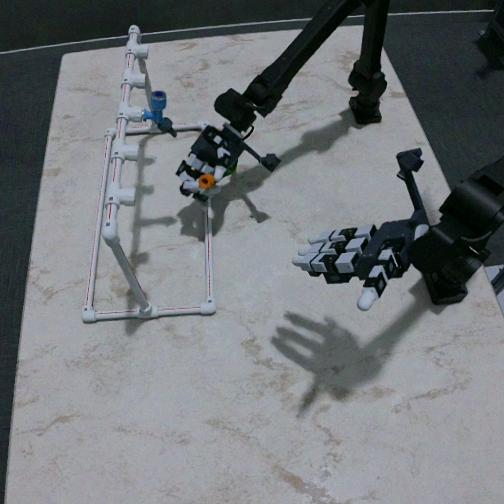

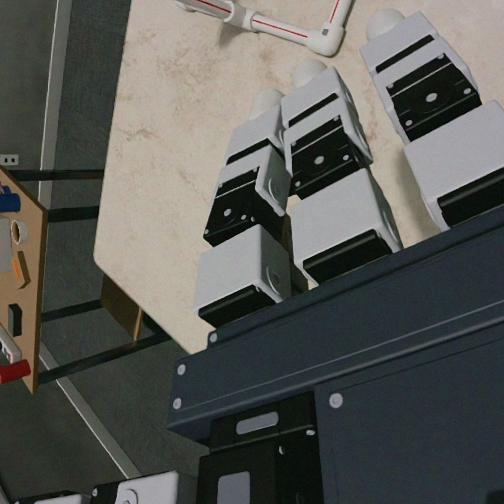

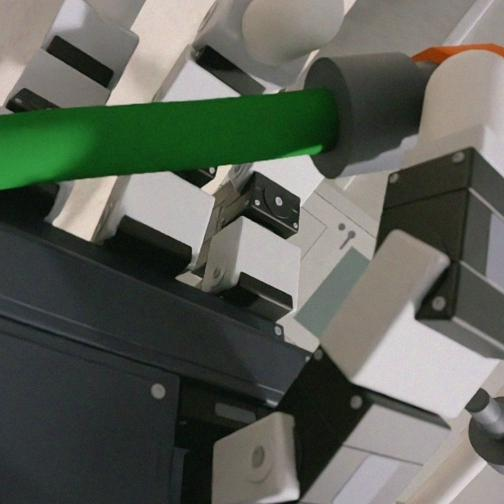

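Emit:
{"fn": "execute_actions", "kwargs": {"actions": [[[-0.0368,0.0213,0.0293,-0.0408,-0.0475,-0.0059,0,0.754,0.576,0.696,0,0.754,0.576,0.696,0,0.754,0.576,0.696,0.714,0.678,0.226,0.168,0.4,-0.6,0,0,0,0,0,0,0,0.43,-0.35,-0.09,0,0.45,-0.34,-0.07,0,1,-0.1,0.1,-0.571,0.678,-0.24,-0.25,0.6,-0.8]],[[-0.0322,0.0163,0.0368,-0.0408,-0.0475,-0.0059,0,0.754,0.576,0.696,0,0.754,0.576,0.696,0,0.754,0.576,0.696,0.714,0.678,0.226,0.168,0.4,-0.6,0,0,0,0,0,0,0,0.43,-0.35,-0.09,0,0.45,-0.34,-0.07,0,1,-0.1,0.1,-0.571,0.678,-0.24,-0.25,0.6,-0.8]],[[-0.0265,0.0107,0.043,-0.0408,-0.0475,-0.0059,0,0.754,0.576,0.696,0,0.754,0.576,0.696,0,0.754,0.576,0.696,0.714,0.678,0.226,0.168,0.4,-0.6,0,0,0,0,0,0,0,0.43,-0.35,-0.09,0,0.45,-0.34,-0.07,0,1,-0.1,0.1,-0.571,0.678,-0.24,-0.25,0.6,-0.8]],[[-0.0198,0.0045,0.0477,-0.0408,-0.0475,-0.0059,0,0.754,0.576,0.696,0,0.754,0.576,0.696,0,0.754,0.576,0.696,0.714,0.678,0.226,0.168,0.4,-0.6,0,0,0,0,0,0,0,0.43,-0.35,-0.09,0,0.45,-0.34,-0.07,0,1,-0.1,0.1,-0.571,0.678,-0.24,-0.25,0.6,-0.8]]], "cameras": ["all"]}}

Scene clock: 244.47 s.
left_arm: end_effector_position=(+0.3907, -0.0620, +0.4036) hand_goal=(+0.000, +0.754, +0.576, +0.696, +0.000, +0.754, +0.576, +0.696, +0.000, +0.754, +0.576, +0.696, +0.714, +0.678, +0.226, +0.168) hand_measured=(-0.190, +0.764, +0.576, +0.694, -0.002, +0.764, +0.576, +0.694, -0.002, +0.762, +0.576, +0.694, +0.722, +0.678, +0.224, +0.166) hand_current_ma=(+0, +2, +0, +0, +0, +1, +0, +0, +0, +1, +0, +0, +1, +0, +0, +0) hand_state=(overload, goal, goal, goal, goal, goal, goal, goal, goal, goal, goal, goal, goal, goal, goal, goal) hand_current_limit=0.40 hand_speed=-0.60 end_effector_quat_wxyz=(+0.616, +0.765, +0.152, +0.113) | right_arm: end_effector_position=(+0.5425, +0.4068, +0.1963) hand_goal=(+0.000, +0.430, -0.350, -0.090, +0.000, +0.450, -0.340, -0.070, +0.000, +1.000, -0.100, +0.100, -0.570, +0.678, -0.240, -0.250) hand_measured=(-0.002, +0.570, -0.286, -0.084, -0.006, +0.456, -0.334, -0.070, +0.000, +0.998, -0.102, +0.102, -0.578, +0.676, -0.116, -0.182) hand_current_ma=(+0, +412, +97, +2, -1, +1, +1, +0, +0, +0, +0, +0, -3, +0, +440, +181) hand_state=(goal, blocked, blocked, goal, goal, goal, goal, goal, goal, goal, goal, goal, goal, goal, blocked, blocked) hand_current_limit=0.60 hand_speed=-0.80 end_effector_quat_wxyz=(+0.432, -0.140, +0.871, +0.191)
Joint positions: left_arm=[0.335 1.145 0.954 -1.185 1.349 1.357] | right_arm=[0.517 1.662 1.1 -0.026 -0.049 -1.347]
Joint torques (N m): left_arm=[0.38 -6.48 8.38 0.34 1.14 0.26] | right_arm=[-0.32 -18.32 9.91 3.85 -0.2 0.43]
Heat: left arm: hottest elbow 40 °C; right arm: hottest elbow 42 °C.
Hand target: left_arm +0.3903, -0.0639, +0.4027; +0.617, +0.765, +0.149, +0.110 | right_arm +0.5465, +0.4039, +0.2092; +0.444, -0.126, +0.864, +0.201
Off the commanded pose: left_arm 0.002 m, 1 deg | right_arm 0.014 m, 3 deg.
Step readings (end_effector_position of left_arm | right_arm):
0: (+0.3757, +0.0589, +0.4314) | (+0.5425, +0.4068, +0.1963)
1: (+0.3755, +0.0580, +0.4321) | (+0.5425, +0.4068, +0.1963)
2: (+0.3748, +0.0548, +0.4350) | (+0.5425, +0.4068, +0.1963)
4: (+0.3738, +0.0454, +0.4402) | (+0.5425, +0.4068, +0.1963)
8: (+0.3770, +0.0312, +0.4371) | (+0.5425, +0.4068, +0.1963)
15: (+0.3802, +0.0296, +0.4291) | (+0.5425, +0.4068, +0.1963)
16: (+0.3800, +0.0290, +0.4298) | (+0.5425, +0.4068, +0.1963)
17: (+0.3788, +0.0260, +0.4330) | (+0.5425, +0.4068, +0.1963)
19: (+0.3773, +0.0171, +0.4368) | (+0.5425, +0.4068, +0.1963)
23: (+0.3803, +0.0016, +0.4282) | (+0.5425, +0.4068, +0.1963)
30: (+0.3843, -0.0004, +0.4201) | (+0.5425, +0.4068, +0.1963)
31: (+0.3840, -0.0010, +0.4208) | (+0.5425, +0.4068, +0.1963)
32: (+0.3828, -0.0033, +0.4240) | (+0.5425, +0.4068, +0.1963)
34: (+0.3811, -0.0113, +0.4283) | (+0.5425, +0.4068, +0.1963)
38: (+0.3840, -0.0282, +0.4201) | (+0.5425, +0.4068, +0.1963)
45: (+0.3881, -0.0308, +0.4119) | (+0.5425, +0.4068, +0.1963)
46: (+0.3876, -0.0313, +0.4129) | (+0.5425, +0.4068, +0.1963)
47: (+0.3864, -0.0328, +0.4161) | (+0.5425, +0.4068, +0.1963)
49: (+0.3848, -0.0400, +0.4207) | (+0.5425, +0.4068, +0.1963)
53: (+0.3877, -0.0582, +0.4117) | (+0.5425, +0.4068, +0.1963)
60: (+0.3916, -0.0617, +0.4031) | (+0.5425, +0.4068, +0.1963)

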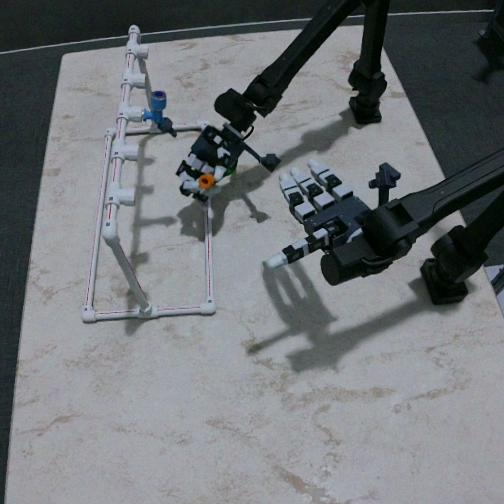

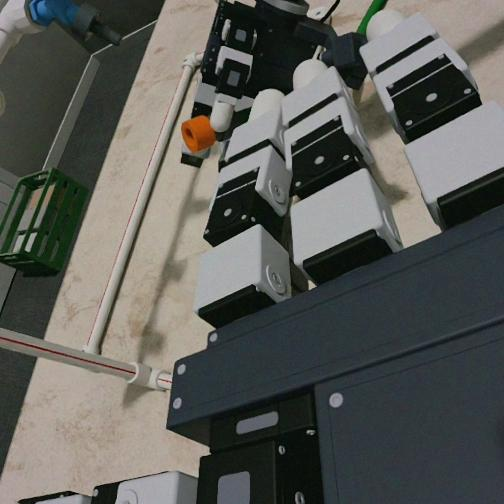

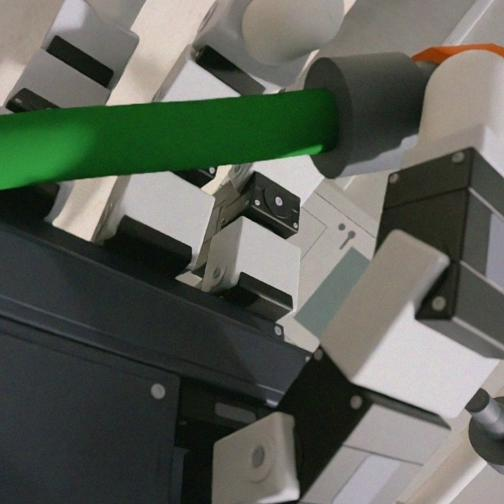

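Emit:
{"fn": "execute_actions", "kwargs": {"actions": [[[0,0,0,-0.0408,-0.0475,-0.0059,0,0.754,0.576,0.696,0,0.754,0.576,0.696,0,0.754,0.576,0.696,0.714,0.678,0.226,0.168,0.4,-0.6,0,0,0,0,0,0,0,0.43,-0.35,-0.09,0,0.45,-0.34,-0.07,0,1,-0.1,0.1,-0.571,0.678,-0.24,-0.25,0.6,-0.8]]], "cameras": ["all"]}}

Emit:
{"fn": "zoom_image", "kwargs": {"camera": "cam_left_wrist", "region": [0, 0, 300, 300]}}

Scene clock: 246.60 s.
left_arm: end_effector_position=(+0.3944, -0.0599, +0.4059) hand_goal=(+0.000, +0.754, +0.576, +0.696, +0.000, +0.754, +0.576, +0.696, +0.000, +0.754, +0.576, +0.696, +0.714, +0.678, +0.226, +0.168) hand_measured=(-0.190, +0.766, +0.576, +0.694, -0.002, +0.764, +0.576, +0.694, -0.002, +0.764, +0.576, +0.694, +0.722, +0.678, +0.224, +0.166) hand_current_ma=(+0, +2, +0, +0, +0, +2, +0, +0, +0, +2, +0, +0, +1, +0, +0, +0) hand_state=(overload, goal, goal, goal, goal, goal, goal, goal, goal, goal, goal, goal, goal, goal, goal, goal) hand_current_limit=0.40 hand_speed=-0.60 end_effector_quat_wxyz=(+0.673, +0.720, +0.143, +0.085) | right_arm: end_effector_position=(+0.5425, +0.4068, +0.1963) hand_goal=(+0.000, +0.430, -0.350, -0.090, +0.000, +0.450, -0.340, -0.070, +0.000, +1.000, -0.100, +0.100, -0.570, +0.678, -0.240, -0.250) hand_measured=(-0.002, +0.570, -0.286, -0.084, -0.006, +0.456, -0.334, -0.070, +0.000, +0.998, -0.102, +0.102, -0.578, +0.676, -0.116, -0.182) hand_current_ma=(+0, +412, +97, +2, -1, +1, +1, +0, +0, +0, +0, +0, -3, +0, +440, +181) hand_state=(goal, blocked, blocked, goal, goal, goal, goal, goal, goal, goal, goal, goal, goal, goal, blocked, blocked) hand_current_limit=0.60 hand_speed=-0.80 end_effector_quat_wxyz=(+0.432, -0.140, +0.871, +0.191)
Joint positions: left_arm=[0.317 1.215 0.954 -1.254 1.492 1.444] | right_arm=[0.517 1.662 1.1 -0.026 -0.049 -1.347]
Joint torques (N m): left_arm=[1.14 -9 8.21 0.51 0.95 0.07] | right_arm=[-0.38 -18.2 9.91 3.86 -0.2 0.44]
Heat: left arm: hottest elbow 40 °C; right arm: hottest elbow 42 °C.
Hand target: left_arm +0.3915, -0.0593, +0.4113; +0.672, +0.721, +0.141, +0.091 (last step not sent: back at the drive's target) | right_arm +0.5465, +0.4039, +0.2092; +0.444, -0.126, +0.864, +0.201
Off the commanded pose: left_arm 0.007 m, 6 deg | right_arm 0.014 m, 3 deg.
Step readings (end_effector_position of left_arm | right_arm):
0: (+0.3907, -0.0621, +0.4036) | (+0.5425, +0.4068, +0.1963)
1: (+0.3904, -0.0619, +0.4045) | (+0.5425, +0.4068, +0.1963)
2: (+0.3890, -0.0614, +0.4089) | (+0.5425, +0.4068, +0.1963)
4: (+0.3879, -0.0594, +0.4151) | (+0.5425, +0.4068, +0.1963)
8: (+0.3930, -0.0596, +0.4088) | (+0.5425, +0.4068, +0.1963) HELD (not all sent) left_arm
15: (+0.3948, -0.0597, +0.4056) | (+0.5425, +0.4068, +0.1963) HELD (not all sent) left_arm
HELD (not all sent) left_arm: steps 8 to 15.
pose unreachable (left arm): on one or more control steps of this call, first in action 0 (counted from 0), this arm could not follow its commanded pose, so it was not sent that pose on those steps. It may still have moved: this result reports where it is.
cause: moving toward the commanded pose would bring two parts of the arm too close to each other (joints 4 (wrist pitch) to 6 (wrist roll) lie between them).

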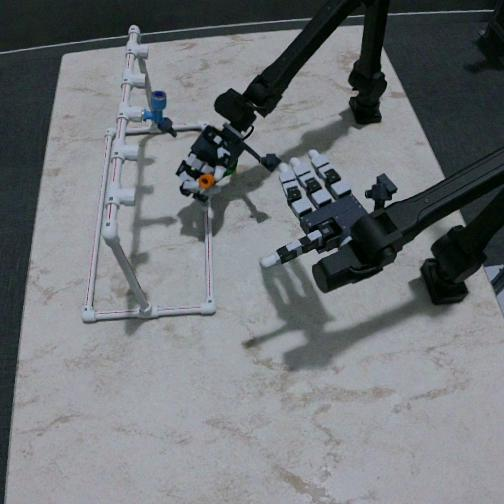

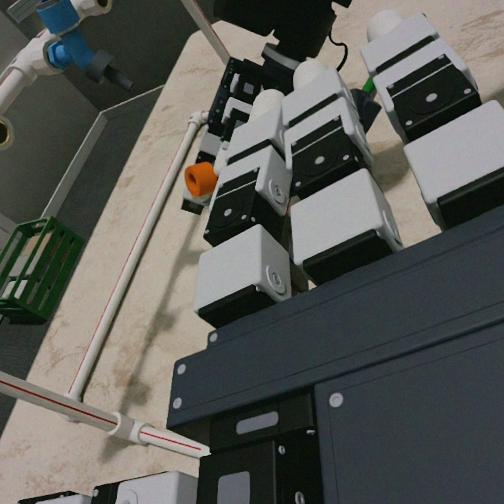

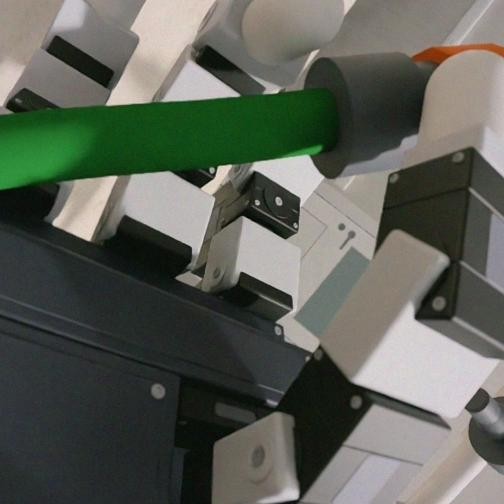

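Scaled by 1.680 from the camera's 504x504 image, which has a finer 720x720 frame.

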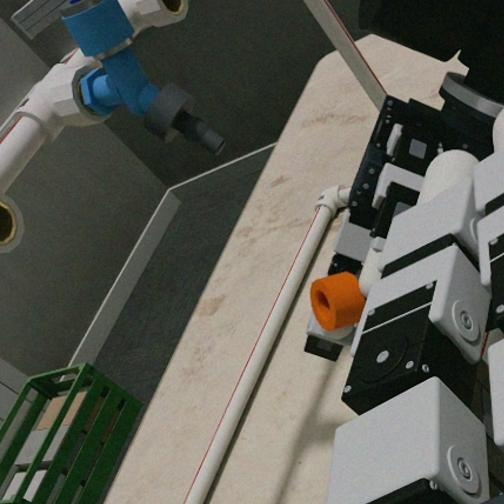

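Emit:
{"fn": "zoom_image", "kwargs": {"camera": "cam_left_wrist", "region": [160, 130, 240, 210]}}

Emit:
{"fn": "zoom_image", "kwargs": {"camera": "cam_high", "region": [175, 150, 235, 210]}}

Emit:
{"fn": "zoom_image", "kwargs": {"camera": "cam_left_wrist", "region": [40, 0, 180, 140]}}

Scaled by 6.300 from the camera's 504x504 image, which has a finer 720x720 frame.

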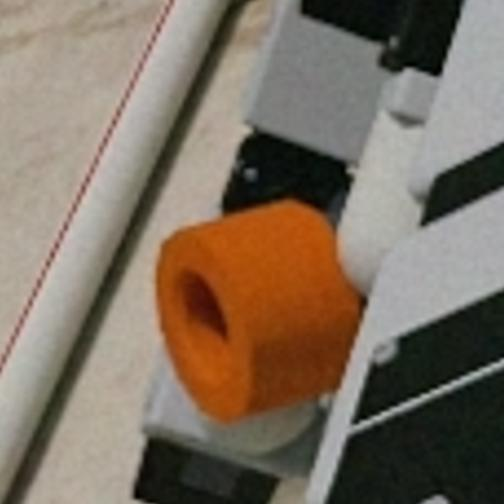

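Scaled by 8.400 from the camera's 504x504 image, which has a finer 720x720 frame.

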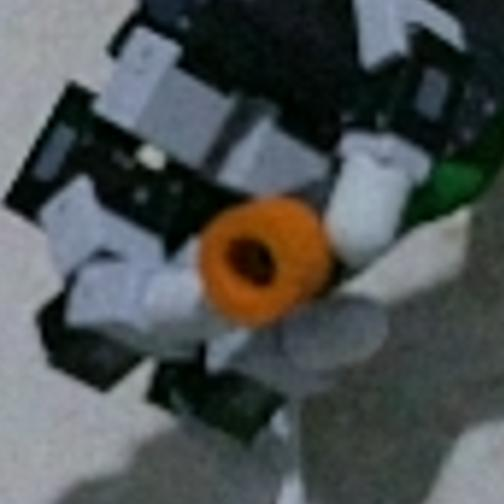

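Scaled by 3.600 from the camera's 504x504 image, which has a finer 720x720 frame.

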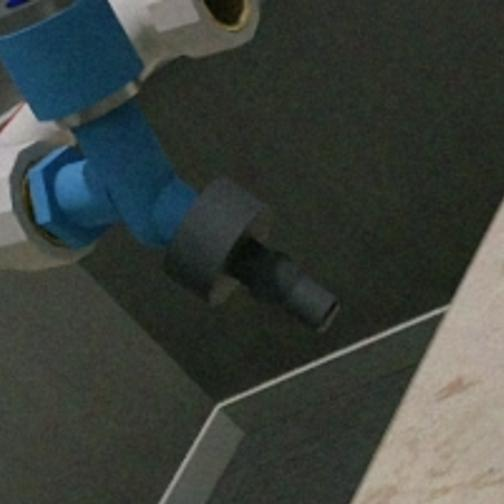

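Emit:
{"fn": "execute_actions", "kwargs": {"actions": [[[0,0,0,0,0,0, 0,0.754,0.576,0.696, 0,0.754,0.576,0.696, 0,0.754,0.576,0.696, 0.714,0.678,0.226,0.168, 0.4,-0.6, 0,0,0,-0.0136,-0.0141,0.0653, 0,0.43,-0.35,-0.09, 0,0.45,-0.34,-0.07, 0,1,-0.1,0.1, -0.571,0.678,-0.24,-0.25, 0.6,-0.8]],[[0,0,0,0,0,0, 0,0.754,0.576,0.696, 0,0.754,0.576,0.696, 0,0.754,0.576,0.696, 0.714,0.678,0.226,0.168, 0.4,-0.6, 0,0,0,-0.0136,-0.0141,0.0653, 0,0.43,-0.35,-0.09, 0,0.45,-0.34,-0.07, 0,1,-0.1,0.1, -0.571,0.678,-0.24,-0.25, 0.6,-0.8]]], "cameras": ["cam_high","cam_left_wrist"]}}

Scene clock: 252.93 s.
left_arm: end_effector_position=(+0.3944, -0.0599, +0.4059) hand_goal=(+0.000, +0.754, +0.576, +0.696, +0.000, +0.754, +0.576, +0.696, +0.000, +0.754, +0.576, +0.696, +0.714, +0.678, +0.226, +0.168) hand_measured=(-0.190, +0.766, +0.576, +0.694, -0.002, +0.764, +0.576, +0.694, -0.002, +0.764, +0.576, +0.694, +0.722, +0.678, +0.224, +0.166) hand_current_ma=(+0, +2, +0, +0, +0, +2, +0, +0, +0, +2, +0, +0, +1, +0, +0, +0) hand_state=(overload, goal, goal, goal, goal, goal, goal, goal, goal, goal, goal, goal, goal, goal, goal, goal) hand_current_limit=0.40 hand_speed=-0.60 end_effector_quat_wxyz=(+0.673, +0.720, +0.143, +0.085) | right_arm: end_effector_position=(+0.5462, +0.3993, +0.2206) hand_goal=(+0.000, +0.430, -0.350, -0.090, +0.000, +0.450, -0.340, -0.070, +0.000, +1.000, -0.100, +0.100, -0.570, +0.678, -0.240, -0.250) hand_measured=(-0.002, +0.570, -0.290, -0.092, -0.006, +0.456, -0.334, -0.070, +0.000, +1.000, -0.100, +0.102, -0.586, +0.666, -0.116, -0.182) hand_current_ma=(+0, +411, +89, +0, -1, +1, +1, +0, +0, +0, +0, +0, -10, -8, +440, +181) hand_state=(goal, blocked, blocked, goal, goal, goal, goal, goal, goal, goal, goal, goal, goal, goal, blocked, blocked) hand_current_limit=0.60 hand_speed=-0.80 end_effector_quat_wxyz=(+0.435, +0.027, +0.842, +0.318)
Joint positions: left_arm=[0.317 1.215 0.954 -1.254 1.492 1.444] | right_arm=[0.536 1.667 0.988 0.244 -0.057 -0.933]
Joint torques (N m): left_arm=[1.14 -9 8.21 0.5 0.97 0.07] | right_arm=[0.85 -14.15 9.32 4.03 -0.03 0.54]
Heat: left arm: hottest elbow 39 °C; right arm: hottest elbow 41 °C.
Hand target: left_arm +0.3915, -0.0593, +0.4113; +0.672, +0.721, +0.141, +0.091 | right_arm +0.5465, +0.4040, +0.2095; +0.425, +0.043, +0.842, +0.329
Off the commanded pose: left_arm 0.006 m, 1 deg | right_arm 0.012 m, 2 deg.
Step readings (end_effector_position of left_arm | right_arm):
0: (+0.3944, -0.0599, +0.4059) | (+0.5425, +0.4068, +0.1963)
1: (+0.3944, -0.0599, +0.4059) | (+0.5426, +0.4068, +0.1966)
2: (+0.3944, -0.0599, +0.4059) | (+0.5425, +0.4070, +0.1977)
4: (+0.3944, -0.0599, +0.4059) | (+0.5417, +0.4069, +0.1996)
8: (+0.3944, -0.0599, +0.4059) | (+0.5405, +0.4032, +0.1977)
15: (+0.3944, -0.0599, +0.4059) | (+0.5438, +0.4012, +0.2031)
16: (+0.3944, -0.0599, +0.4059) | (+0.5443, +0.4011, +0.2041)
17: (+0.3944, -0.0599, +0.4059) | (+0.5452, +0.4005, +0.2063)
19: (+0.3944, -0.0599, +0.4059) | (+0.5461, +0.3988, +0.2100)
23: (+0.3944, -0.0599, +0.4059) | (+0.5448, +0.3968, +0.2127)
30: (+0.3944, -0.0599, +0.4059) | (+0.5444, +0.4000, +0.2180)
Images, in order (width x height): cam_high 504x504, cam_left_wrist 504x504.

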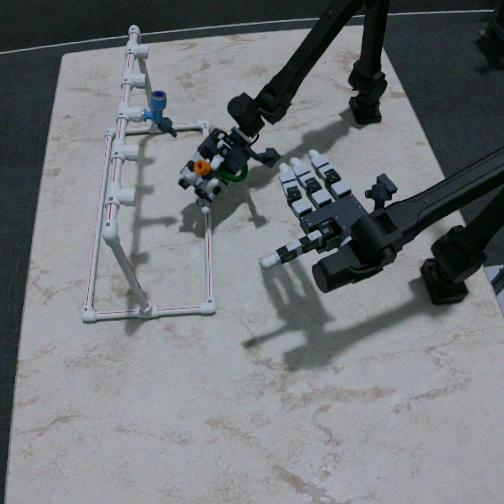

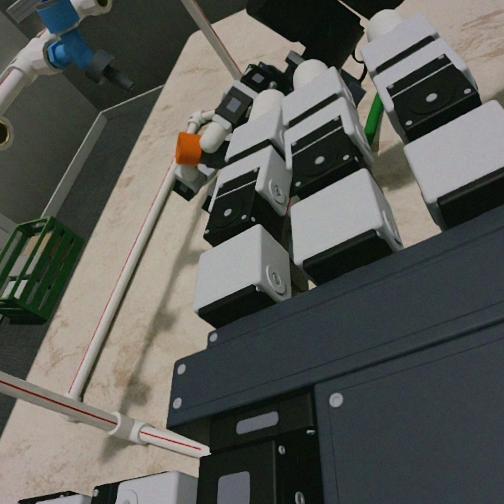

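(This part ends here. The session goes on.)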